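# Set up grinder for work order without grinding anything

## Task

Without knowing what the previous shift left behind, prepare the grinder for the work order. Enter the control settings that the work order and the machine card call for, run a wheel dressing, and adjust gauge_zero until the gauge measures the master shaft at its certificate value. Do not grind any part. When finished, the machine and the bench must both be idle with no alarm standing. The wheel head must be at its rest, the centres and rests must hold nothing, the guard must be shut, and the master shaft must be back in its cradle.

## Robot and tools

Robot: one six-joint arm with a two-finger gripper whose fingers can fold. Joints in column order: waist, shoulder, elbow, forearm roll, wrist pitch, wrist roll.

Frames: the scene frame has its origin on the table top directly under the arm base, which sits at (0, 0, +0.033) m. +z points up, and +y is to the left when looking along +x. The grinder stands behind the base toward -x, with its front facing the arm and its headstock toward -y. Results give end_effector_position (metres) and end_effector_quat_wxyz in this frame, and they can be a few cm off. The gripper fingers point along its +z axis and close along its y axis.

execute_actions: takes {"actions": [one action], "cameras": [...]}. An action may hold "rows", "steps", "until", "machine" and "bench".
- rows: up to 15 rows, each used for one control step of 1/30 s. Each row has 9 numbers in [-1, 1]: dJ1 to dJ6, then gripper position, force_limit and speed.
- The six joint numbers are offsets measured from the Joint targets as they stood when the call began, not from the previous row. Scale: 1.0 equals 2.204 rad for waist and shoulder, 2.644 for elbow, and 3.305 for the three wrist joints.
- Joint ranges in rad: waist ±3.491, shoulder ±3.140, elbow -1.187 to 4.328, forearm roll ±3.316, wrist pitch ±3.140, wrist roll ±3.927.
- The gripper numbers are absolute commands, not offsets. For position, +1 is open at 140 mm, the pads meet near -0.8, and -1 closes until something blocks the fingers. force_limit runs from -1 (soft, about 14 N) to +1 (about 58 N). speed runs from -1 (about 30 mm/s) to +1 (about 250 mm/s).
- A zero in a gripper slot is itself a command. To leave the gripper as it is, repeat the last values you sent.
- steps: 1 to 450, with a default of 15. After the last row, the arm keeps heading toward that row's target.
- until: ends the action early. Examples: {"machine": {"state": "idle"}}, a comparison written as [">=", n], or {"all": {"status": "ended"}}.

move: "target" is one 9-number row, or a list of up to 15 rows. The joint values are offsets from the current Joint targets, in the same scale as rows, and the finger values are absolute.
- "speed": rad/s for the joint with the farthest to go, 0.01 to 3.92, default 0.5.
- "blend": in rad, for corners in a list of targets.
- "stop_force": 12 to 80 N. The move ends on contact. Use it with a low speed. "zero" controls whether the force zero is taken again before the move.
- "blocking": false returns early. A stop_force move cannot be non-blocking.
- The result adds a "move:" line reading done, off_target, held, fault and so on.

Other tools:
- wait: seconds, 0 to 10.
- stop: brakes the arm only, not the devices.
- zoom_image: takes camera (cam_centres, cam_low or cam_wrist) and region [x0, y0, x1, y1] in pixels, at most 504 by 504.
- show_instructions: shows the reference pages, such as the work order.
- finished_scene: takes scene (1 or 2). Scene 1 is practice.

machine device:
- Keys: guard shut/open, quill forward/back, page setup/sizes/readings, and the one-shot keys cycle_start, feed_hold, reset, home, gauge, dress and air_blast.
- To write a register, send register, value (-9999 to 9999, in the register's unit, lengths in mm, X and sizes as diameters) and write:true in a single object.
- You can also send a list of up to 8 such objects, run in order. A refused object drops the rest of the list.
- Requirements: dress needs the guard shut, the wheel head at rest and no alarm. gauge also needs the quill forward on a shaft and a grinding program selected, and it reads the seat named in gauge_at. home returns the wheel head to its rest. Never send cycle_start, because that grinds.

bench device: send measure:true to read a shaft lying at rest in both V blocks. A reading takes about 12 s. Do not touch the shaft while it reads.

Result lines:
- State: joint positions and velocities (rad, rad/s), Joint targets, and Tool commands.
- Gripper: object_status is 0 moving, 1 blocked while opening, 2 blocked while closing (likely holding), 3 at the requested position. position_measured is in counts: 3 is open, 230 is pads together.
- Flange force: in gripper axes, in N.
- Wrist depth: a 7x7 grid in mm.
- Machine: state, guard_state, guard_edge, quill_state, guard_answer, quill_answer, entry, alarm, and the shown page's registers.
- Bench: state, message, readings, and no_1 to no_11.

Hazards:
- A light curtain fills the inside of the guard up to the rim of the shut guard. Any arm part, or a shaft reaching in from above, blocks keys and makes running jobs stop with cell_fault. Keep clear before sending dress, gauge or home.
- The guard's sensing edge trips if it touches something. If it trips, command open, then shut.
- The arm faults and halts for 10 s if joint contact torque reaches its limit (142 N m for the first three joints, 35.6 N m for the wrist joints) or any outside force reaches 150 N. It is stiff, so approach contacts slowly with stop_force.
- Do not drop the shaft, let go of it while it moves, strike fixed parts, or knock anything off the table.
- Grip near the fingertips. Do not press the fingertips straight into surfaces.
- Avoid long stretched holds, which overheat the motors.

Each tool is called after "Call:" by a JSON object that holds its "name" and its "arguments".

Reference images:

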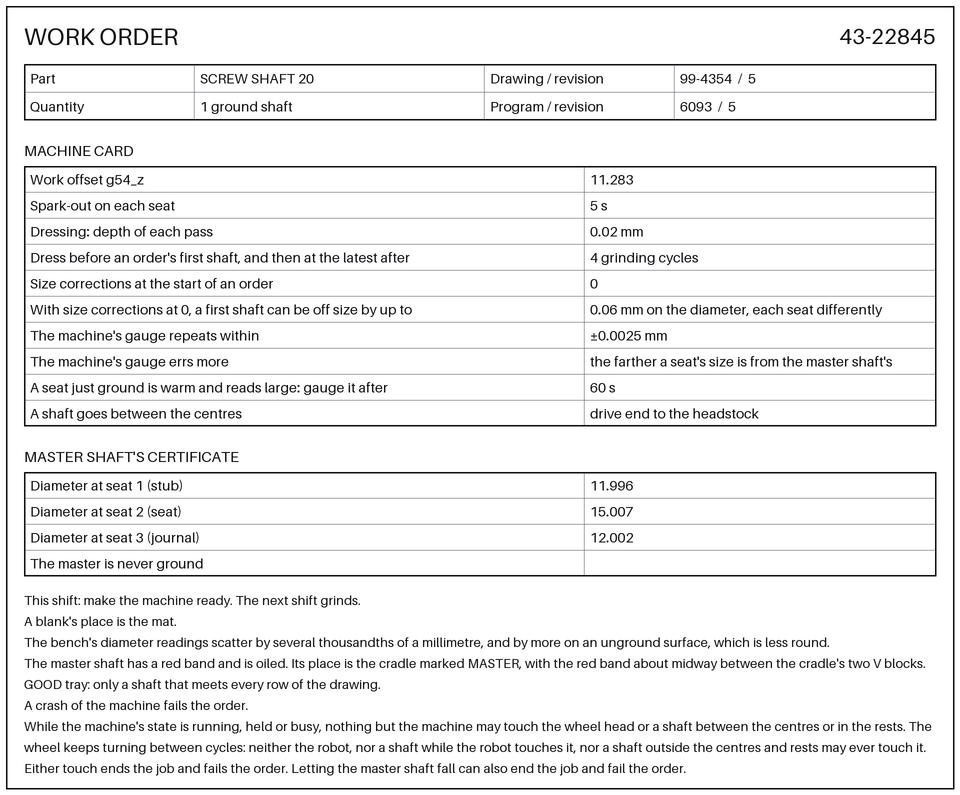

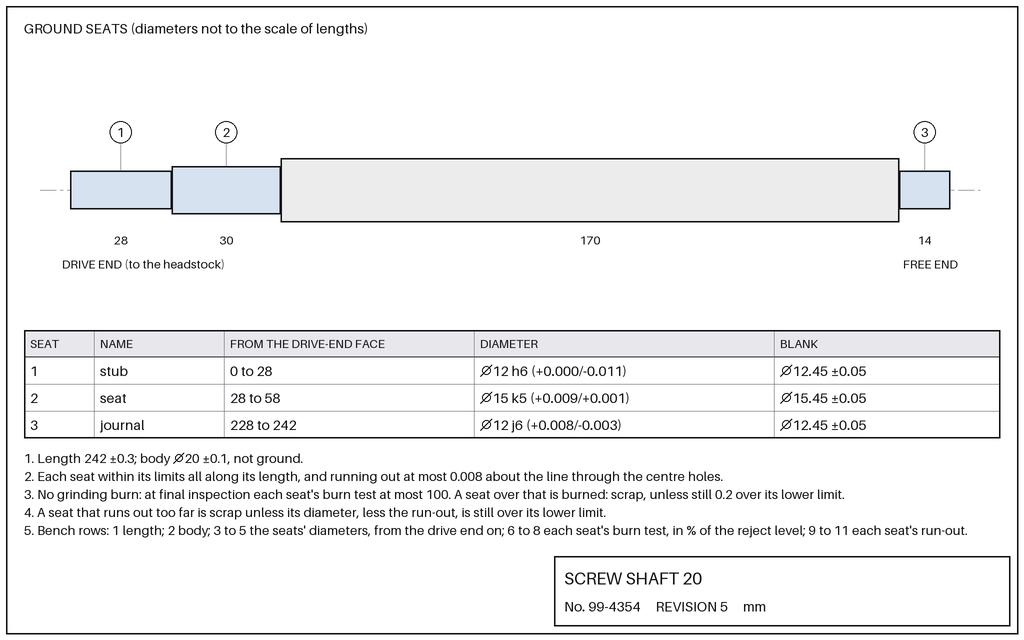

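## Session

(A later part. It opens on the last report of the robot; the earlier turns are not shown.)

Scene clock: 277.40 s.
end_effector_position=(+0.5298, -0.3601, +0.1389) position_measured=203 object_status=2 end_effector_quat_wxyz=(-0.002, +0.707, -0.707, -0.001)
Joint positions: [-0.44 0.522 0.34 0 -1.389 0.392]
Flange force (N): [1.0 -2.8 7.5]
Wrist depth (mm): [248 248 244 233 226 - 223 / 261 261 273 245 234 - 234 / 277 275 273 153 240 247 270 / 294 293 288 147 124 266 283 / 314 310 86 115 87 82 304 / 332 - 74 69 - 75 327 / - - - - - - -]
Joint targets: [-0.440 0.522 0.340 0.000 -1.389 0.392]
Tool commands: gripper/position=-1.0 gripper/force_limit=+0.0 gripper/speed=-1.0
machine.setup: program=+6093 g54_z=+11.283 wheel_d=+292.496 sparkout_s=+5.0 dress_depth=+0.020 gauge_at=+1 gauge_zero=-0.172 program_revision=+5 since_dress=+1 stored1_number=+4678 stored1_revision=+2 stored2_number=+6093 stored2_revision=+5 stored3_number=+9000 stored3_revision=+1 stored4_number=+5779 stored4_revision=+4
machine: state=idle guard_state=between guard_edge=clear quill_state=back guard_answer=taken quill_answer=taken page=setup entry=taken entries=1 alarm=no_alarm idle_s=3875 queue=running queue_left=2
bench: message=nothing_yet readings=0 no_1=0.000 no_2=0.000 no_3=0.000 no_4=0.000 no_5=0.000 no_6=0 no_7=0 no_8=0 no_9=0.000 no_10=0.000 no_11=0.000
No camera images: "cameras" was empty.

Call:
{"name": "move", "arguments": {"target": [0,0.0333,-0.05175,0,0.06361,0,-1,0,-1], "speed": 0.06, "stop_force": 15, "cameras": ["cam_wrist","cam_low"]}}

Call:
{"name": "zoom_image", "arguments": {"camera": "cam_low", "region": [0, 300, 220, 504]}}

Scene clock: 286.57 s.
end_effector_position=(+0.5305, -0.3599, +0.0413) position_measured=203 object_status=2 end_effector_quat_wxyz=(-0.002, +0.707, -0.707, -0.001)
Joint positions: [-0.44 0.592 0.21 0 -1.189 0.392]
Flange force (N): [-7.7 4.4 -37.9]
Wrist depth (mm): [160 159 153 127 - 134 - / 169 169 158 131 - 142 156 / 178 178 - 143 - 154 - / 190 189 - 148 118 162 181 / 202 199 87 115 87 82 180 / 213 - 74 69 - 75 - / - - - - - - -]
Joint targets: [-0.440 0.592 0.210 0.000 -1.189 0.392]
machine.setup: program=+6093 g54_z=+11.283 wheel_d=+292.496 sparkout_s=+5.0 dress_depth=+0.020 gauge_at=+1 gauge_zero=-0.172 program_revision=+5 since_dress=+1 stored1_number=+4678 stored1_revision=+2 stored2_number=+6093 stored2_revision=+5 stored3_number=+9000 stored3_revision=+1 stored4_number=+5779 stored4_revision=+4
machine: state=running guard_state=shut guard_edge=clear quill_state=back guard_answer=taken quill_answer=taken page=setup entry=taken entries=2 alarm=no_alarm idle_s=3884 queue=running queue_left=1
bench: message=nothing_yet readings=0 no_1=0.000 no_2=0.000 no_3=0.000 no_4=0.000 no_5=0.000 no_6=0 no_7=0 no_8=0 no_9=0.000 no_10=0.000 no_11=0.000
move: contact
Images, in order (width x height): cam_low 504x504, cam_wrist 896x504.

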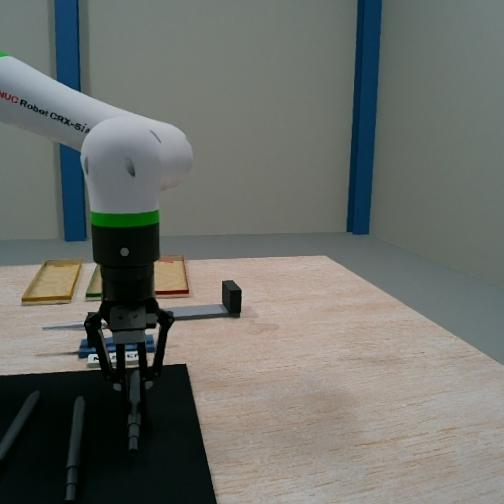

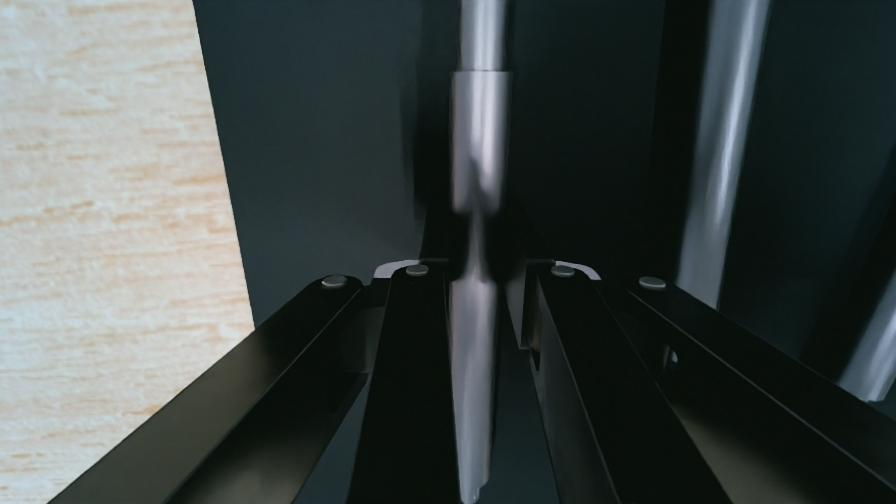

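Scaled by 2.291 from the camera's 504x504 image, which has a finer 720x720 frame.

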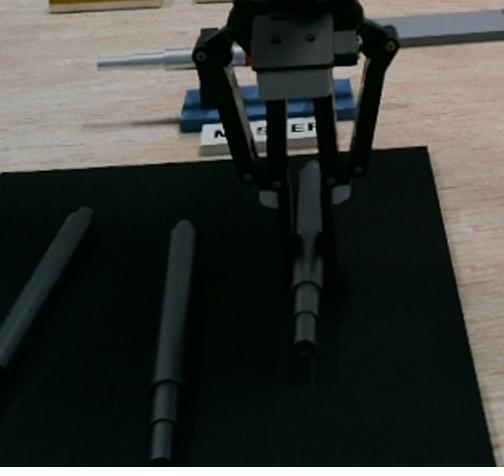

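Call:
{"name": "execute_actions", "arguments": {"actions": [{"rows":[[0,0,0,0,0,0,-0.4,-1,-1]],"steps":60}], "cameras": ["cam_wrist","cam_low"]}}

Scene clock: 291.37 s.
end_effector_position=(+0.5304, -0.3599, +0.0413) position_measured=179 object_status=3 end_effector_quat_wxyz=(-0.002, +0.707, -0.707, -0.001)
Joint positions: [-0.44 0.592 0.21 0 -1.189 0.392]
Flange force (N): [-0.2 -2.9 -2.8]
Wrist depth (mm): [160 159 - - - 134 - / 168 166 - 141 - 142 155 / 178 178 - 151 - 154 - / 189 189 - 158 131 159 - / 202 196 86 166 87 84 172 / - - 65 178 - 75 - / - - - 195 - - -]
Joint targets: [-0.440 0.592 0.210 0.000 -1.189 0.392]
machine.setup: program=+6093 g54_z=+11.283 wheel_d=+292.496 sparkout_s=+5.0 dress_depth=+0.020 gauge_at=+1 gauge_zero=-0.172 program_revision=+5 since_dress=+1 stored1_number=+4678 stored1_revision=+2 stored2_number=+6093 stored2_revision=+5 stored3_number=+9000 stored3_revision=+1 stored4_number=+5779 stored4_revision=+4
machine: state=running guard_state=shut guard_edge=clear quill_state=back guard_answer=taken quill_answer=taken page=setup entry=taken entries=2 alarm=no_alarm idle_s=3888 queue=running queue_left=1
bench: message=nothing_yet readings=0 no_1=0.000 no_2=0.000 no_3=0.000 no_4=0.000 no_5=0.000 no_6=0 no_7=0 no_8=0 no_9=0.000 no_10=0.000 no_11=0.000
Images, in order (width x height): cam_low 504x504, cam_wrist 896x504.

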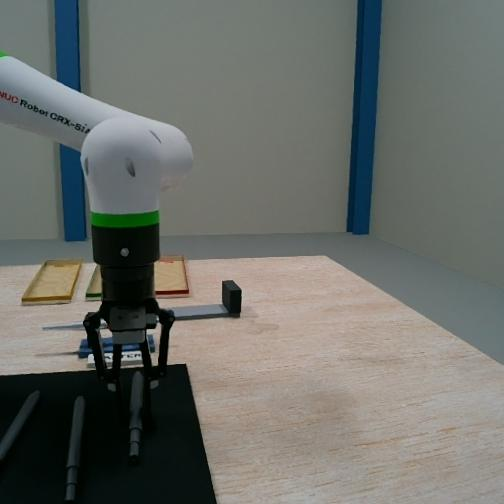

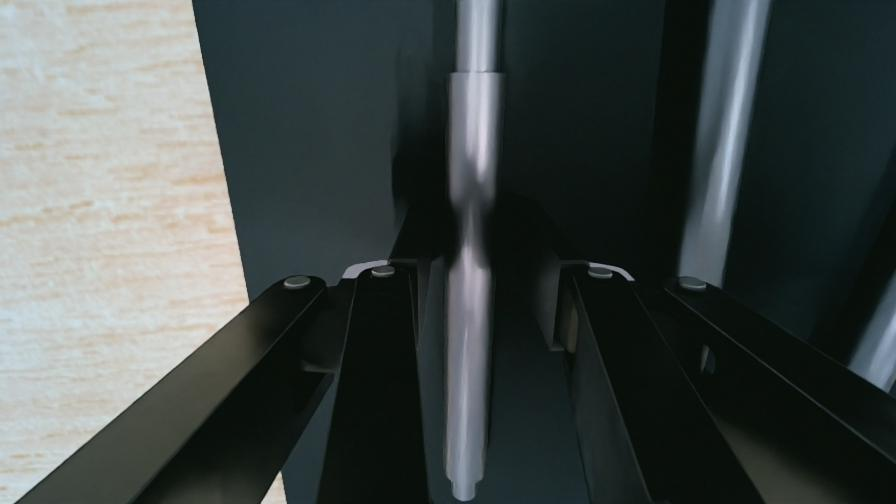

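Call:
{"name": "move", "arguments": {"target": [[0,-0.0318,0.0492,0,-0.0605,0,-0.4,-1,-1],[0.2393,-0.2410,-0.1204,0,-0.0642,0.3281,-0.2,-1,-1]], "speed": [0.15,0.5], "blend": [0.03,0], "cameras": ["cam_wrist","cam_low"]}}

Scene clock: 305.83 s.
end_effector_position=(+0.4620, -0.0688, +0.1991) position_measured=154 object_status=0 end_effector_quat_wxyz=(-0.002, +1.000, +0.020, +0.001)
Joint positions: [0.087 0.061 -0.109 0 -1.401 1.476]
Flange force (N): [1.0 -0.9 1.9]
Wrist depth (mm): [304 291 301 269 298 - 294 / 319 311 318 306 319 - 289 / 338 318 333 321 328 - - / 358 358 348 351 139 - - / 376 81 86 379 119 92 338 / - 69 - 405 - - 73 / - - - 413 - - 64]
Joint targets: [0.087 0.061 -0.109 0.000 -1.401 1.476]
machine.setup: program=+6093 g54_z=+11.283 wheel_d=+292.416 sparkout_s=+5.0 dress_depth=+0.020 gauge_at=+1 gauge_zero=-0.172 program_revision=+5 since_dress=+0 stored1_number=+4678 stored1_revision=+2 stored2_number=+6093 stored2_revision=+5 stored3_number=+9000 stored3_revision=+1 stored4_number=+5779 stored4_revision=+4
machine: state=idle guard_state=shut guard_edge=clear quill_state=back guard_answer=taken quill_answer=taken page=setup entry=taken entries=3 alarm=no_alarm idle_s=3903 queue=done queue_left=0
bench: message=nothing_yet readings=0 no_1=0.000 no_2=0.000 no_3=0.000 no_4=0.000 no_5=0.000 no_6=0 no_7=0 no_8=0 no_9=0.000 no_10=0.000 no_11=0.000
move: done
Images, in order (width x height): cam_low 504x504, cam_wrist 896x504.

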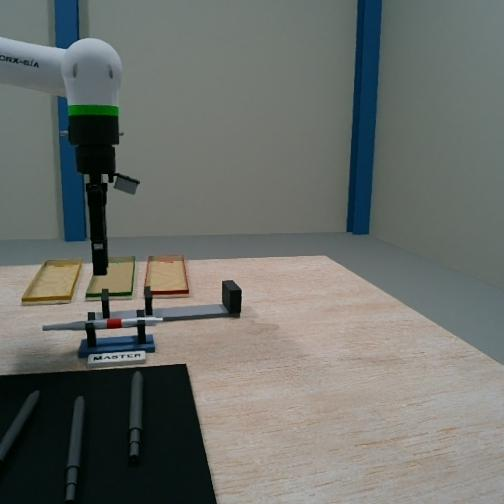

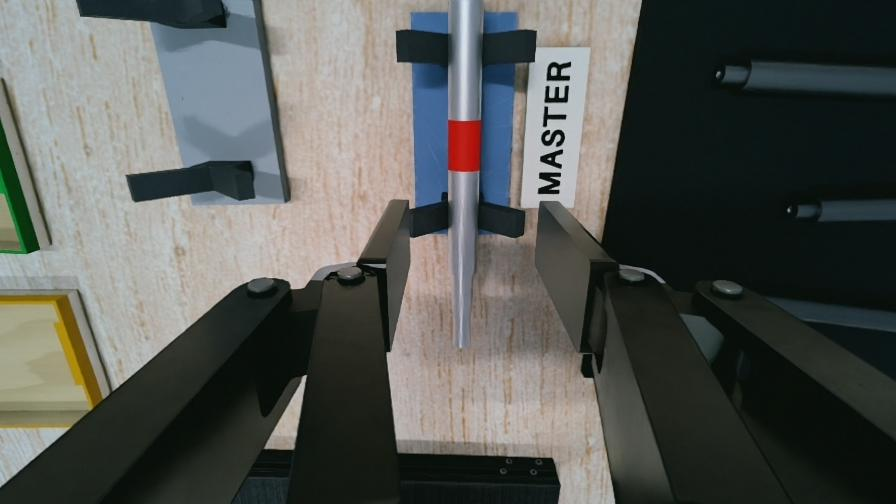

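Call:
{"name": "move", "arguments": {"target": [0.0028,0.03336,-0.05187,0,0.06374,-0.0018,-0.2,-1,-1], "speed": 0.2, "cameras": ["cam_wrist"]}}

Scene clock: 318.30 s.
end_effector_position=(+0.4680, -0.0648, +0.1091) position_measured=154 object_status=3 end_effector_quat_wxyz=(-0.002, +1.000, +0.021, +0.001)
Joint positions: [0.093 0.134 -0.246 0 -1.19 1.47]
Flange force (N): [0.2 -1.1 1.9]
Wrist depth (mm): [211 215 220 163 205 215 - / 224 224 232 218 224 232 - / 247 234 246 234 234 241 - / 262 248 255 199 139 249 - / 279 81 86 209 119 92 77 / - 69 - 293 295 - 73 / - - - 319 - - 64]
Joint targets: [0.093 0.134 -0.246 0.000 -1.190 1.470]
machine.setup: program=+6093 g54_z=+11.283 wheel_d=+292.416 sparkout_s=+5.0 dress_depth=+0.020 gauge_at=+1 gauge_zero=-0.172 program_revision=+5 since_dress=+0 stored1_number=+4678 stored1_revision=+2 stored2_number=+6093 stored2_revision=+5 stored3_number=+9000 stored3_revision=+1 stored4_number=+5779 stored4_revision=+4
machine: state=idle guard_state=shut guard_edge=clear quill_state=back guard_answer=taken quill_answer=taken page=setup entry=taken entries=3 alarm=no_alarm idle_s=3915 queue=done queue_left=0
bench: message=nothing_yet readings=0 no_1=0.000 no_2=0.000 no_3=0.000 no_4=0.000 no_5=0.000 no_6=0 no_7=0 no_8=0 no_9=0.000 no_10=0.000 no_11=0.000
move: done
Images, in order (width x height): cam_wrist 896x504.

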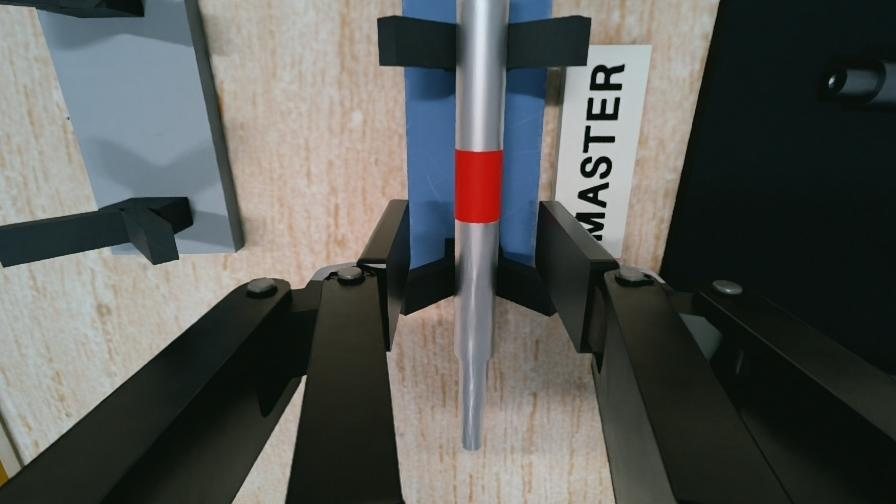

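Call:
{"name": "move", "arguments": {"target": [0,0.01594,-0.01737,0,0.02453,0,-0.2,-1,-1], "speed": 0.08, "stop_force": 20, "cameras": ["cam_wrist"]}}

Call:
{"name": "execute_actions", "arguments": {"actions": [{"rows":[[0,0,0,0,0,0,-1,1,-1]],"steps":90}], "cameras": ["cam_wrist","cam_low"]}}

Scene clock: 329.03 s.
end_effector_position=(+0.4681, -0.0647, +0.0751) position_measured=154 object_status=3 end_effector_quat_wxyz=(-0.002, +1.000, +0.021, +0.001)
Joint positions: [0.093 0.169 -0.292 0 -1.109 1.47]
Flange force (N): [0.7 -1.3 2.3]
Wrist depth (mm): [179 188 190 132 135 189 174 / 189 198 200 184 190 198 - / 200 207 211 194 201 210 - / 181 219 219 159 139 221 - / 240 81 86 166 119 92 221 / - 69 - 252 254 - 73 / - - - 270 - - 64]
Joint targets: [0.093 0.169 -0.292 0.000 -1.109 1.470]
machine.setup: program=+6093 g54_z=+11.283 wheel_d=+292.416 sparkout_s=+5.0 dress_depth=+0.020 gauge_at=+1 gauge_zero=-0.172 program_revision=+5 since_dress=+0 stored1_number=+4678 stored1_revision=+2 stored2_number=+6093 stored2_revision=+5 stored3_number=+9000 stored3_revision=+1 stored4_number=+5779 stored4_revision=+4
machine: state=idle guard_state=shut guard_edge=clear quill_state=back guard_answer=taken quill_answer=taken page=setup entry=taken entries=3 alarm=no_alarm idle_s=3926 queue=done queue_left=0
bench: message=nothing_yet readings=0 no_1=0.000 no_2=0.000 no_3=0.000 no_4=0.000 no_5=0.000 no_6=0 no_7=0 no_8=0 no_9=0.000 no_10=0.000 no_11=0.000
move: done
Images, in order (width x height): cam_wrist 896x504.

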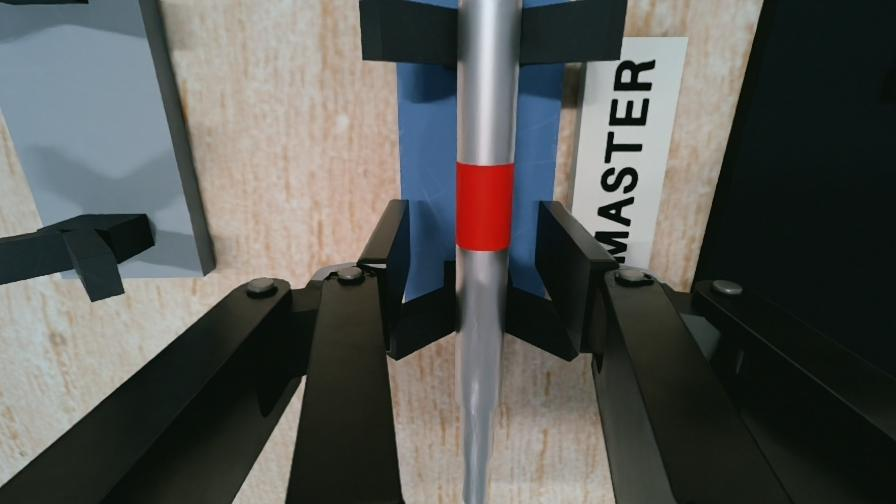

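Scene clock: 332.23 s.
end_effector_position=(+0.4681, -0.0647, +0.0751) position_measured=204 object_status=2 end_effector_quat_wxyz=(-0.002, +1.000, +0.021, +0.001)
Joint positions: [0.093 0.169 -0.292 0 -1.109 1.47]
Flange force (N): [0.7 8.0 -3.6]
Wrist depth (mm): [180 188 190 131 135 189 - / 189 196 200 184 193 196 - / 200 207 212 195 200 208 - / 182 219 222 150 124 219 - / 240 236 87 114 87 81 228 / 254 - 74 69 - 75 238 / - - - - - - -]
Joint targets: [0.093 0.169 -0.292 0.000 -1.109 1.470]
machine.setup: program=+6093 g54_z=+11.283 wheel_d=+292.416 sparkout_s=+5.0 dress_depth=+0.020 gauge_at=+1 gauge_zero=-0.172 program_revision=+5 since_dress=+0 stored1_number=+4678 stored1_revision=+2 stored2_number=+6093 stored2_revision=+5 stored3_number=+9000 stored3_revision=+1 stored4_number=+5779 stored4_revision=+4
machine: state=idle guard_state=shut guard_edge=clear quill_state=back guard_answer=taken quill_answer=taken page=setup entry=taken entries=3 alarm=no_alarm idle_s=3929 queue=done queue_left=0
bench: message=nothing_yet readings=0 no_1=0.000 no_2=0.000 no_3=0.000 no_4=0.000 no_5=0.000 no_6=0 no_7=0 no_8=0 no_9=0.000 no_10=0.000 no_11=0.000
Images, in order (width x height): cam_low 504x504, cam_wrist 896x504.

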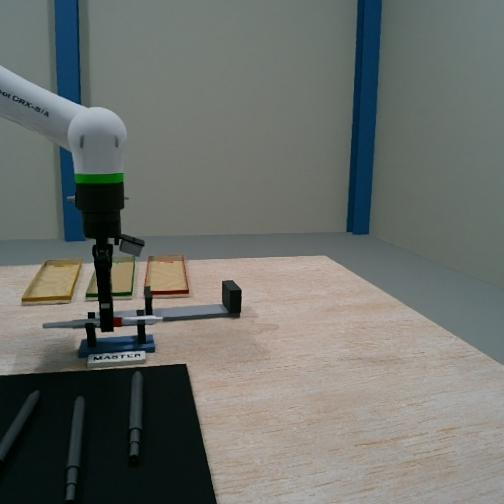

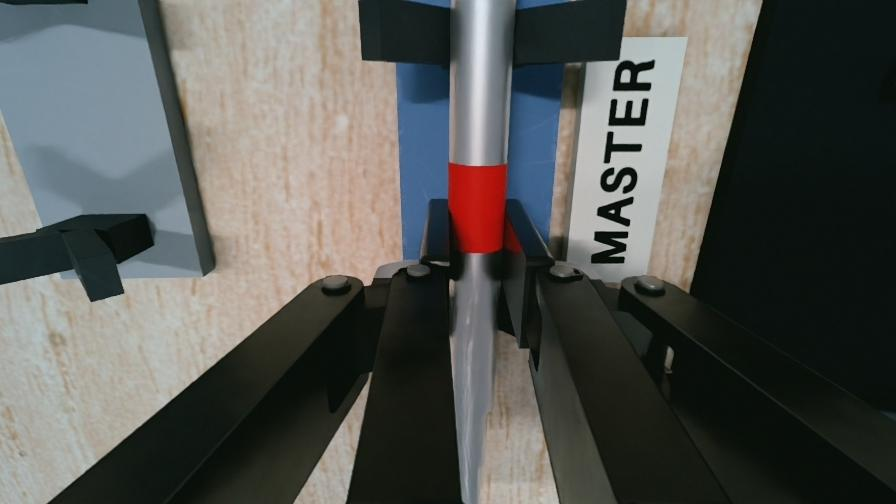

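Call:
{"name": "execute_actions", "arguments": {"actions": [{"machine":{"guard":"open"},"steps":2}], "cameras": []}}

Call:
{"name": "move", "arguments": {"target": [[0,-0.01594,0.01737,0,-0.02453,0,-1,1,-1],[0,-0.0433,0.07457,0,-0.08853,0,-1,1,-1],[-0.8591,-0.0330,0.26238,0,-0.23191,-0.38738,-1,1,-1]], "speed": [0.06,0.2,0.6], "blend": [0.02,0.05,0], "cameras": ["cam_wrist","cam_low","cam_centres"]}}

Scene clock: 368.17 s.
end_effector_position=(+0.4681, -0.0647, +0.0751) position_measured=204 object_status=2 end_effector_quat_wxyz=(-0.002, +1.000, +0.021, +0.001)
Joint positions: [0.093 0.169 -0.292 0 -1.109 1.47]
Flange force (N): [0.8 8.2 -3.4]
Wrist depth (mm): [179 189 190 131 136 187 - / 189 196 200 184 190 197 - / 200 207 212 195 203 206 - / 182 219 222 150 125 217 - / 241 236 87 114 87 82 - / 253 - 74 69 - 75 - / - - - - - - -]
Joint targets: [0.093 0.169 -0.292 0.000 -1.109 1.470]
Tool commands: gripper/position=-1.0 gripper/force_limit=+1.0 gripper/speed=-1.0
machine.setup: program=+6093 g54_z=+11.283 wheel_d=+292.416 sparkout_s=+5.0 dress_depth=+0.020 gauge_at=+1 gauge_zero=-0.172 program_revision=+5 since_dress=+0 stored1_number=+4678 stored1_revision=+2 stored2_number=+6093 stored2_revision=+5 stored3_number=+9000 stored3_revision=+1 stored4_number=+5779 stored4_revision=+4
machine: state=idle guard_state=between guard_edge=clear quill_state=back guard_answer=taken quill_answer=taken page=setup entry=taken entries=3 alarm=no_alarm idle_s=3964 queue=running queue_left=0
bench: message=nothing_yet readings=0 no_1=0.000 no_2=0.000 no_3=0.000 no_4=0.000 no_5=0.000 no_6=0 no_7=0 no_8=0 no_9=0.000 no_10=0.000 no_11=0.000
No camera images: "cameras" was empty.

Scene clock: 374.13 s.
end_effector_position=(-0.2093, -0.4204, +0.3973) position_measured=204 object_status=2 end_effector_quat_wxyz=(+0.001, -0.005, +1.000, +0.002)
Joint positions: [-1.8 0.097 0.402 0 -1.876 0.19]
Flange force (N): [-1.3 -1.0 6.9]
Wrist depth (mm): [1169 1158 479 131 481 481 479 / 1223 1223 509 138 506 506 507 / 1309 1302 540 147 534 537 530 / 1393 1331 564 149 557 532 501 / 1488 1470 87 114 87 87 448 / 1556 - 74 69 - 75 386 / - - - - - - -]
Joint targets: [-1.800 0.096 0.402 0.000 -1.876 0.190]
machine.setup: program=+6093 g54_z=+11.283 wheel_d=+292.416 sparkout_s=+5.0 dress_depth=+0.020 gauge_at=+1 gauge_zero=-0.172 program_revision=+5 since_dress=+0 stored1_number=+4678 stored1_revision=+2 stored2_number=+6093 stored2_revision=+5 stored3_number=+9000 stored3_revision=+1 stored4_number=+5779 stored4_revision=+4
machine: state=idle guard_state=open guard_edge=clear quill_state=back guard_answer=taken quill_answer=taken page=setup entry=taken entries=3 alarm=no_alarm idle_s=3970 queue=done queue_left=0
bench: message=nothing_yet readings=0 no_1=0.000 no_2=0.000 no_3=0.000 no_4=0.000 no_5=0.000 no_6=0 no_7=0 no_8=0 no_9=0.000 no_10=0.000 no_11=0.000
move: done

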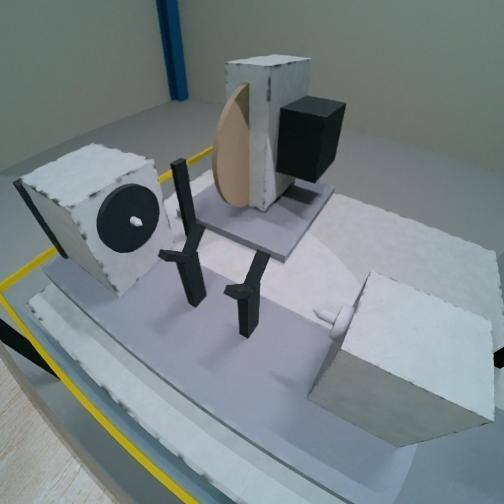

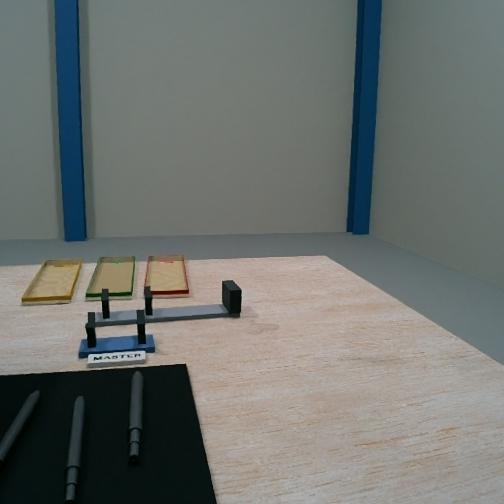

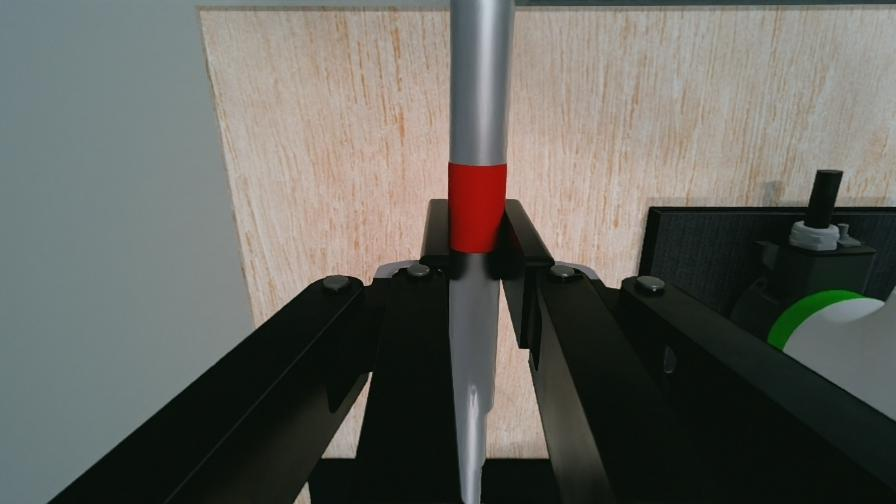

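Call:
{"name": "move", "arguments": {"target": [[-0.6238,0.17554,0.2392,0,-0.0743,-0.06194,-1,1,-1],[-0.62742,0.19606,0.0781,0,0.06827,-0.05955,-1,1,-1]], "speed": [0.5,0.25], "blend": [0.05,0], "cameras": ["cam_wrist","cam_centres"]}}

Call:
{"name": "zoom_image", "arguments": {"camera": "cam_centres", "region": [90, 140, 390, 360]}}

Scene clock: 387.07 s.
end_effector_position=(-0.6369, +0.1244, +0.2496) position_measured=204 object_status=2 end_effector_quat_wxyz=(-0.001, +0.707, +0.707, +0.002)
Joint positions: [-3.183 0.529 0.609 0 -1.65 -0.007]
Flange force (N): [-0.6 -2.8 7.0]
Wrist depth (mm): [- 358 - 177 299 364 347 / - 369 - 140 317 1094 369 / 373 377 - 154 336 409 387 / 391 395 - 149 348 445 408 / 335 410 87 114 87 87 434 / - - 74 69 - 75 460 / - - - - - - -]
Joint targets: [-3.183 0.529 0.609 0.000 -1.650 -0.007]
machine.setup: program=+6093 g54_z=+11.283 wheel_d=+292.416 sparkout_s=+5.0 dress_depth=+0.020 gauge_at=+1 gauge_zero=-0.172 program_revision=+5 since_dress=+0 stored1_number=+4678 stored1_revision=+2 stored2_number=+6093 stored2_revision=+5 stored3_number=+9000 stored3_revision=+1 stored4_number=+5779 stored4_revision=+4
machine: state=idle guard_state=open guard_edge=clear quill_state=back guard_answer=taken quill_answer=taken page=setup entry=taken entries=3 alarm=no_alarm idle_s=3983 queue=done queue_left=0
bench: message=nothing_yet readings=0 no_1=0.000 no_2=0.000 no_3=0.000 no_4=0.000 no_5=0.000 no_6=0 no_7=0 no_8=0 no_9=0.000 no_10=0.000 no_11=0.000
move: done
Images, in order (width x height): cam_centres 504x504, cam_wrist 896x504.

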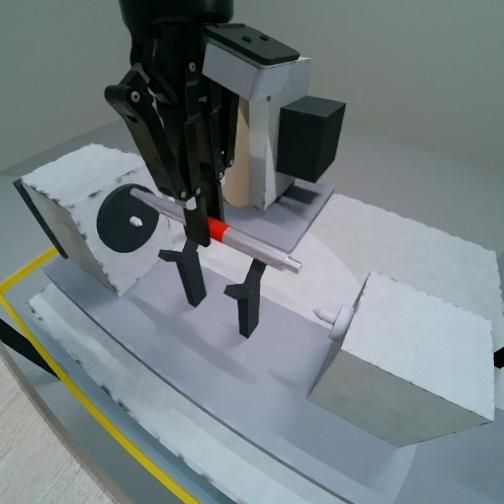

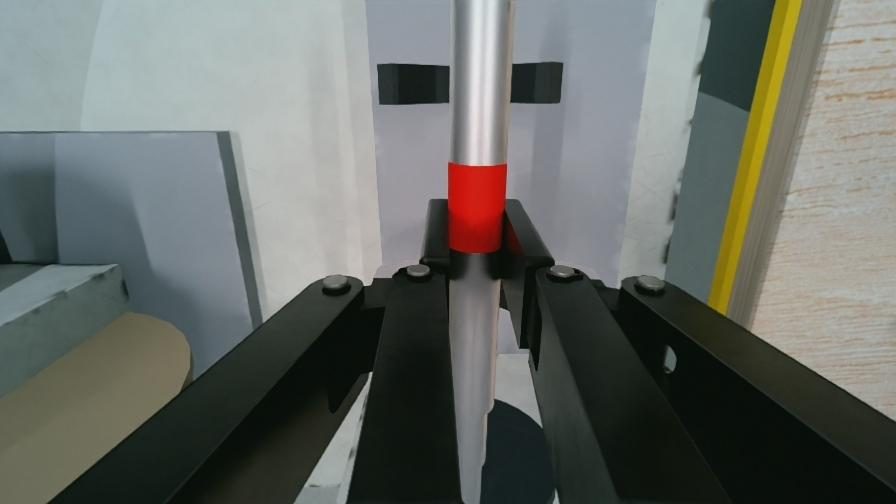

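Scaled by 1.680 from the camera's 504x504 image, which has a finer 720x720 frame.

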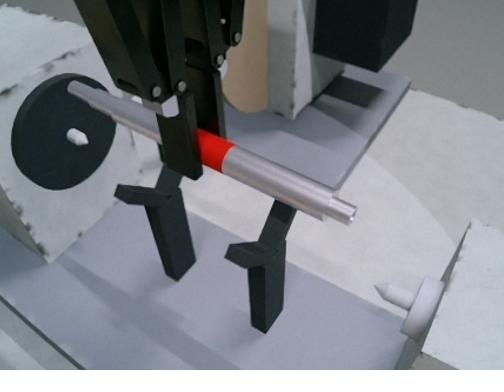

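Call:
{"name": "move", "arguments": {"target": [0,-0.0005,-0.05515,0,0.04381,0,-1,1,-1], "speed": 0.035, "stop_force": 12, "cameras": ["cam_wrist","cam_centres"]}}

Call:
{"name": "zoom_image", "arguments": {"camera": "cam_centres", "region": [90, 140, 390, 360]}}

Scene clock: 394.67 s.
end_effector_position=(-0.6373, +0.1247, +0.1922) position_measured=204 object_status=2 end_effector_quat_wxyz=(-0.001, +0.707, +0.707, +0.001)
Joint positions: [-3.183 0.527 0.473 0 -1.515 -0.007]
Flange force (N): [0.4 -6.9 -9.0]
Wrist depth (mm): [- - 252 134 247 256 312 / - - - 139 260 315 312 / 316 323 - 150 278 1065 326 / 335 334 - 150 288 1158 346 / 353 351 87 114 87 83 370 / - - 74 69 - 75 389 / - - - - - - -]
Joint targets: [-3.183 0.527 0.473 0.000 -1.515 -0.007]
machine.setup: program=+6093 g54_z=+11.283 wheel_d=+292.416 sparkout_s=+5.0 dress_depth=+0.020 gauge_at=+1 gauge_zero=-0.172 program_revision=+5 since_dress=+0 stored1_number=+4678 stored1_revision=+2 stored2_number=+6093 stored2_revision=+5 stored3_number=+9000 stored3_revision=+1 stored4_number=+5779 stored4_revision=+4
machine: state=idle guard_state=open guard_edge=clear quill_state=back guard_answer=taken quill_answer=taken page=setup entry=taken entries=3 alarm=no_alarm idle_s=3991 queue=done queue_left=0
bench: message=nothing_yet readings=0 no_1=0.000 no_2=0.000 no_3=0.000 no_4=0.000 no_5=0.000 no_6=0 no_7=0 no_8=0 no_9=0.000 no_10=0.000 no_11=0.000
move: contact
Images, in order (width x height): cam_centres 504x504, cam_wrist 896x504.

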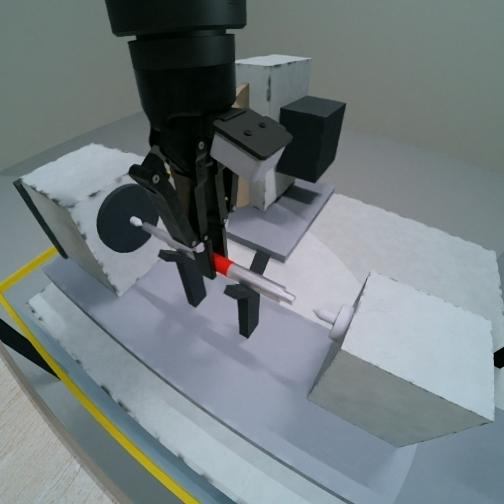

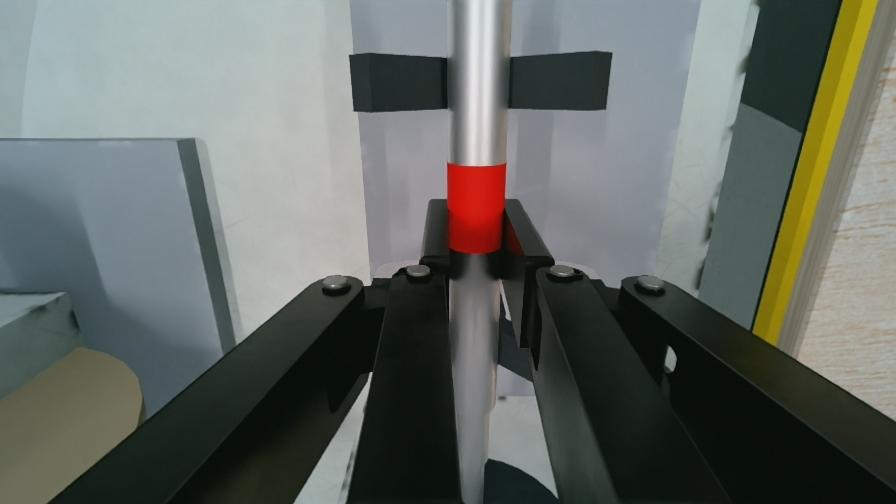

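Scaled by 1.680 from the camera's 504x504 image, which has a finer 720x720 frame.

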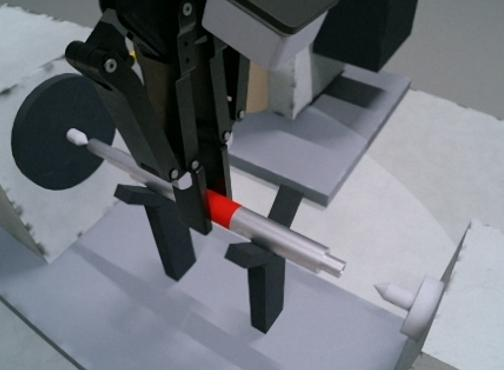

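Call:
{"name": "execute_actions", "arguments": {"actions": [{"rows":[[0,0,0,0,0,0,-0.25,-1,-1]],"steps":60}], "cameras": ["cam_wrist","cam_centres"]}}

Call:
{"name": "zoom_image", "arguments": {"camera": "cam_centres", "region": [90, 140, 390, 360]}}

Scene clock: 399.13 s.
end_effector_position=(-0.6373, +0.1247, +0.1922) position_measured=160 object_status=3 end_effector_quat_wxyz=(-0.001, +0.707, +0.707, +0.001)
Joint positions: [-3.183 0.527 0.473 0 -1.515 -0.007]
Flange force (N): [0.0 -3.6 1.8]
Wrist depth (mm): [- 317 301 132 247 249 312 / - 318 317 138 260 325 310 / 311 319 - 150 279 332 325 / 336 333 100 156 158 1109 347 / 362 81 86 166 117 87 366 / - 69 - 176 - - 72 / - - - 249 - - 62]
Joint targets: [-3.183 0.527 0.473 0.000 -1.515 -0.007]
machine.setup: program=+6093 g54_z=+11.283 wheel_d=+292.416 sparkout_s=+5.0 dress_depth=+0.020 gauge_at=+1 gauge_zero=-0.172 program_revision=+5 since_dress=+0 stored1_number=+4678 stored1_revision=+2 stored2_number=+6093 stored2_revision=+5 stored3_number=+9000 stored3_revision=+1 stored4_number=+5779 stored4_revision=+4
machine: state=idle guard_state=open guard_edge=clear quill_state=back guard_answer=taken quill_answer=taken page=setup entry=taken entries=3 alarm=no_alarm idle_s=3995 queue=done queue_left=0
bench: message=nothing_yet readings=0 no_1=0.000 no_2=0.000 no_3=0.000 no_4=0.000 no_5=0.000 no_6=0 no_7=0 no_8=0 no_9=0.000 no_10=0.000 no_11=0.000
Images, in order (width x height): cam_centres 504x504, cam_wrist 896x504.

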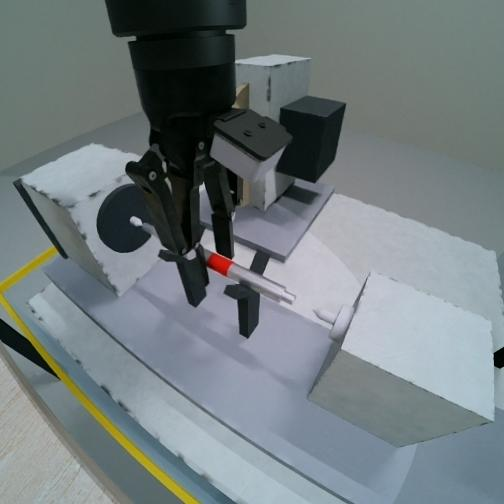

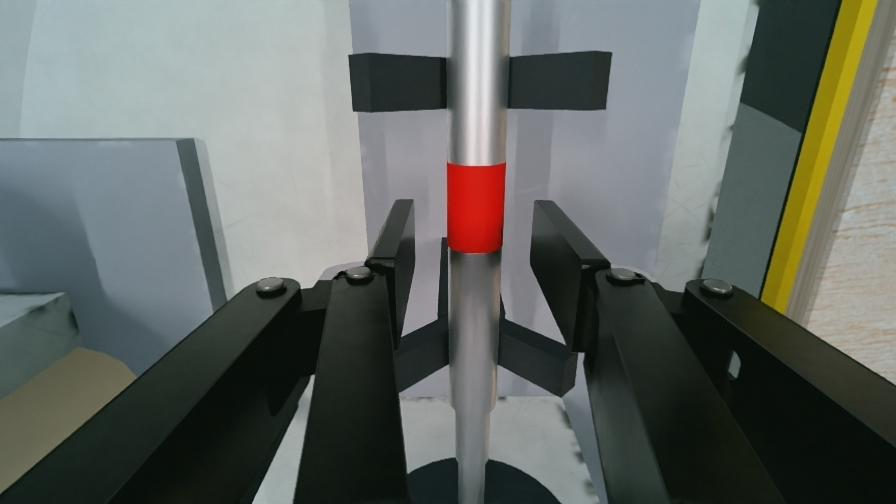

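Scaled by 1.680 from the camera's 504x504 image, which has a finer 720x720 frame.

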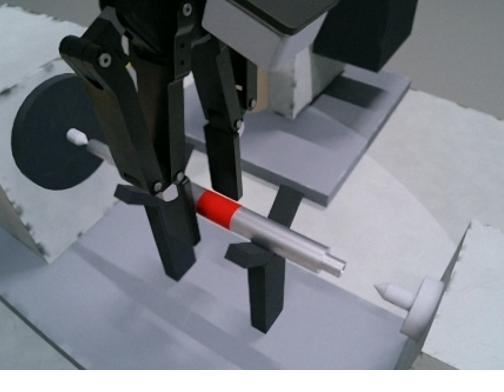

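Call:
{"name": "move", "arguments": {"target": [[0,0.00104,0.0514,0,-0.04097,0,-0.25,-1,-1],[0,0.01475,0.12205,0,-0.08835,0,-0.25,-1,-1],[0.6275,-0.195,-0.02668,0,-0.10923,0.05955,-0.25,-1,-1]], "speed": [0.1,0.3,0.6], "blend": [0.03,0.08,0], "cameras": ["cam_centres"]}}

Call:
{"name": "execute_actions", "arguments": {"actions": [{"machine":{"quill":"forward"},"steps":150,"until":{"machine":{"quill_state":["!=","between"]}}}], "cameras": ["cam_centres"]}}

Call:
{"name": "zoom_image", "arguments": {"camera": "cam_centres", "region": [90, 140, 390, 360]}}

Scene clock: 411.87 s.
end_effector_position=(-0.2093, -0.4205, +0.3970) position_measured=160 object_status=3 end_effector_quat_wxyz=(+0.001, -0.005, +1.000, +0.002)
Joint positions: [-1.8 0.098 0.402 0 -1.876 0.19]
Flange force (N): [-0.7 -0.8 1.4]
Wrist depth (mm): [1180 493 479 478 481 481 479 / 1248 1204 504 509 506 506 501 / 1281 1302 538 535 536 536 527 / 1369 1369 557 565 158 537 503 / 1470 77 86 611 112 87 429 / - 69 - 651 - - 72 / - - - 685 - - 62]
Joint targets: [-1.800 0.098 0.402 0.000 -1.876 0.190]
machine.setup: program=+6093 g54_z=+11.283 wheel_d=+292.416 sparkout_s=+5.0 dress_depth=+0.020 gauge_at=+1 gauge_zero=-0.172 program_revision=+5 since_dress=+0 stored1_number=+4678 stored1_revision=+2 stored2_number=+6093 stored2_revision=+5 stored3_number=+9000 stored3_revision=+1 stored4_number=+5779 stored4_revision=+4
machine: state=idle guard_state=open guard_edge=clear quill_state=back guard_answer=taken quill_answer=taken page=setup entry=taken entries=3 alarm=no_alarm idle_s=4008 queue=done queue_left=0
bench: message=nothing_yet readings=0 no_1=0.000 no_2=0.000 no_3=0.000 no_4=0.000 no_5=0.000 no_6=0 no_7=0 no_8=0 no_9=0.000 no_10=0.000 no_11=0.000
move: done
Images, in order (width x height): cam_centres 504x504.

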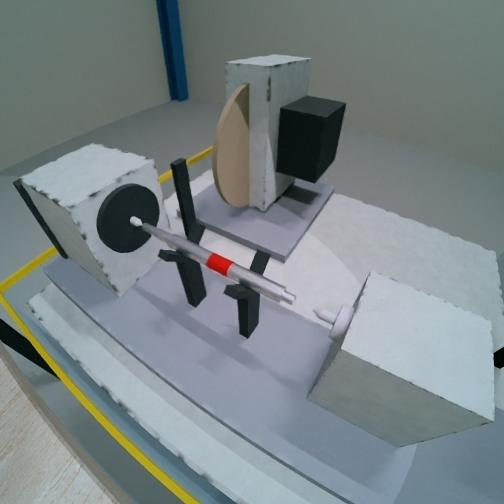

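Scene clock: 414.63 s.
end_effector_position=(-0.2092, -0.4205, +0.3970) position_measured=160 object_status=3 end_effector_quat_wxyz=(+0.001, -0.005, +1.000, +0.002)
Joint positions: [-1.8 0.098 0.402 0 -1.876 0.19]
Flange force (N): [-0.9 -0.6 2.0]
Wrist depth (mm): [1169 492 477 480 480 478 478 / 1223 546 509 507 507 506 507 / 1275 547 537 536 535 534 528 / 1401 1385 556 564 158 530 500 / 1470 76 86 611 112 87 426 / - 69 - 651 - - 72 / - - - 660 - - 62]
Joint targets: [-1.800 0.098 0.402 0.000 -1.876 0.190]
Tool commands: gripper/position=-0.25 gripper/force_limit=-1.0 gripper/speed=-1.0
machine.setup: program=+6093 g54_z=+11.283 wheel_d=+292.416 sparkout_s=+5.0 dress_depth=+0.020 gauge_at=+1 gauge_zero=-0.172 program_revision=+5 since_dress=+0 stored1_number=+4678 stored1_revision=+2 stored2_number=+6093 stored2_revision=+5 stored3_number=+9000 stored3_revision=+1 stored4_number=+5779 stored4_revision=+4
machine: state=idle guard_state=open guard_edge=clear quill_state=clamped guard_answer=taken quill_answer=taken page=setup entry=taken entries=3 alarm=no_alarm idle_s=4010 queue=running queue_left=0
bench: message=nothing_yet readings=0 no_1=0.000 no_2=0.000 no_3=0.000 no_4=0.000 no_5=0.000 no_6=0 no_7=0 no_8=0 no_9=0.000 no_10=0.000 no_11=0.000
Images, in order (width x height): cam_centres 504x504.

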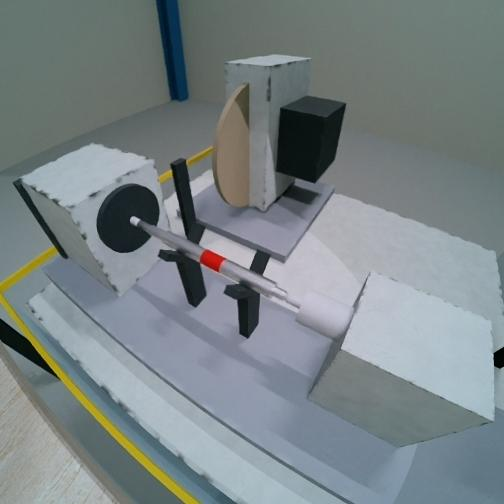

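Scaled by 1.680 from the camera's 504x504 image, which has a finer 720x720 frame.

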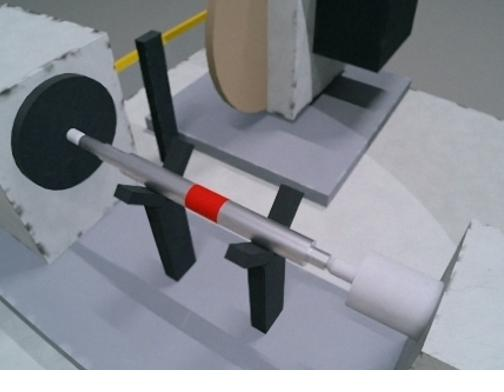

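Call:
{"name": "execute_actions", "arguments": {"actions": [{"machine":[{"guard":"shut","page":"readings"},{"register":"gauge_at","value":1,"write":true},{"gauge":true},{"register":"gauge_at","value":2,"write":true},{"gauge":true},{"register":"gauge_at","value":3,"write":true},{"gauge":true}],"steps":450,"until":{"machine":{"queue":"done"}}}]}}

Scene clock: 431.97 s.
end_effector_position=(-0.2092, -0.4205, +0.3970) position_measured=160 object_status=3 end_effector_quat_wxyz=(+0.001, -0.005, +1.000, +0.002)
Joint positions: [-1.8 0.098 0.402 0 -1.876 0.19]
Flange force (N): [-1.1 -0.8 1.3]
Wrist depth (mm): [1169 1136 482 480 483 481 483 / 1242 1223 508 508 504 503 506 / 1339 1295 535 536 535 535 530 / 1385 1361 555 562 158 534 502 / 1470 76 86 611 112 87 427 / - 69 - 651 - - 72 / - - - 713 - - 62]
Joint targets: [-1.800 0.098 0.402 0.000 -1.876 0.190]
Tool commands: gripper/position=-0.25 gripper/force_limit=-1.0 gripper/speed=-1.0
machine.readings: gauge_d=+12.224 gauge_d_1=+12.217 gauge_d_2=+15.229 gauge_d_3=+12.224 pos_x=+0.000 pos_z=+0.000 load_peak=+0.0 cycles=+0
machine: state=idle guard_state=shut guard_edge=clear quill_state=clamped guard_answer=taken quill_answer=taken page=readings entry=taken entries=9 alarm=no_alarm idle_s=4028 queue=done queue_left=0
bench: message=nothing_yet readings=0 no_1=0.000 no_2=0.000 no_3=0.000 no_4=0.000 no_5=0.000 no_6=0 no_7=0 no_8=0 no_9=0.000 no_10=0.000 no_11=0.000

Call:
{"name": "execute_actions", "arguments": {"actions": [{"machine":[{"register":"gauge_zero","value":0.05,"write":true},{"gauge":true},{"register":"gauge_at","value":2,"write":true},{"gauge":true},{"register":"gauge_at","value":1,"write":true},{"gauge":true}],"steps":450,"until":{"machine":{"queue":"done"}}}]}}

Call:
{"name": "execute_actions", "arguments": {"actions": [{"machine":[{"gauge":true},{"register":"gauge_at","value":2,"write":true},{"gauge":true},{"register":"gauge_at","value":3,"write":true},{"gauge":true},{"register":"gauge_at","value":1,"write":true}],"steps":450,"until":{"machine":{"queue":"done"}}}]}}

Scene clock: 447.33 s.
end_effector_position=(-0.2092, -0.4205, +0.3970) position_measured=160 object_status=3 end_effector_quat_wxyz=(+0.001, -0.005, +1.000, +0.002)
Joint positions: [-1.8 0.098 0.402 0 -1.876 0.19]
Flange force (N): [-0.8 -0.9 2.0]
Wrist depth (mm): [1180 1152 480 481 481 483 482 / 1242 516 509 508 508 508 504 / 1302 1309 537 536 538 531 528 / 1393 1354 553 564 158 532 498 / 1479 76 86 605 112 87 430 / - 69 - 649 - - 72 / - - - 695 - - 62]
Joint targets: [-1.800 0.098 0.402 0.000 -1.876 0.190]
Tool commands: gripper/position=-0.25 gripper/force_limit=-1.0 gripper/speed=-1.0
machine.readings: gauge_d=+11.997 gauge_d_1=+11.997 gauge_d_2=+15.007 gauge_d_3=+12.003 pos_x=+0.000 pos_z=+0.000 load_peak=+0.0 cycles=+0
machine: state=idle guard_state=shut guard_edge=clear quill_state=clamped guard_answer=taken quill_answer=taken page=readings entry=taken entries=15 alarm=no_alarm idle_s=4043 queue=done queue_left=0
bench: message=nothing_yet readings=0 no_1=0.000 no_2=0.000 no_3=0.000 no_4=0.000 no_5=0.000 no_6=0 no_7=0 no_8=0 no_9=0.000 no_10=0.000 no_11=0.000

Scene clock: 460.27 s.
end_effector_position=(-0.2092, -0.4205, +0.3970) position_measured=160 object_status=3 end_effector_quat_wxyz=(+0.001, -0.005, +1.000, +0.002)
Joint positions: [-1.8 0.098 0.402 0 -1.876 0.19]
Flange force (N): [-0.9 -0.3 1.8]
Wrist depth (mm): [1163 1130 481 479 479 475 479 / 1235 1216 507 506 504 508 506 / 1302 1302 538 535 537 538 527 / 1361 1361 555 565 158 535 502 / 1461 76 86 611 113 87 429 / - 69 - 656 - - 72 / - - - 695 - - 62]
Joint targets: [-1.800 0.098 0.402 0.000 -1.876 0.190]
Tool commands: gripper/position=-0.25 gripper/force_limit=-1.0 gripper/speed=-1.0
machine.readings: gauge_d=+12.002 gauge_d_1=+11.997 gauge_d_2=+15.008 gauge_d_3=+12.002 pos_x=+0.000 pos_z=+0.000 load_peak=+0.0 cycles=+0
machine: state=idle guard_state=shut guard_edge=clear quill_state=clamped guard_answer=taken quill_answer=taken page=readings entry=taken entries=21 alarm=no_alarm idle_s=4056 queue=done queue_left=0
bench: message=nothing_yet readings=0 no_1=0.000 no_2=0.000 no_3=0.000 no_4=0.000 no_5=0.000 no_6=0 no_7=0 no_8=0 no_9=0.000 no_10=0.000 no_11=0.000


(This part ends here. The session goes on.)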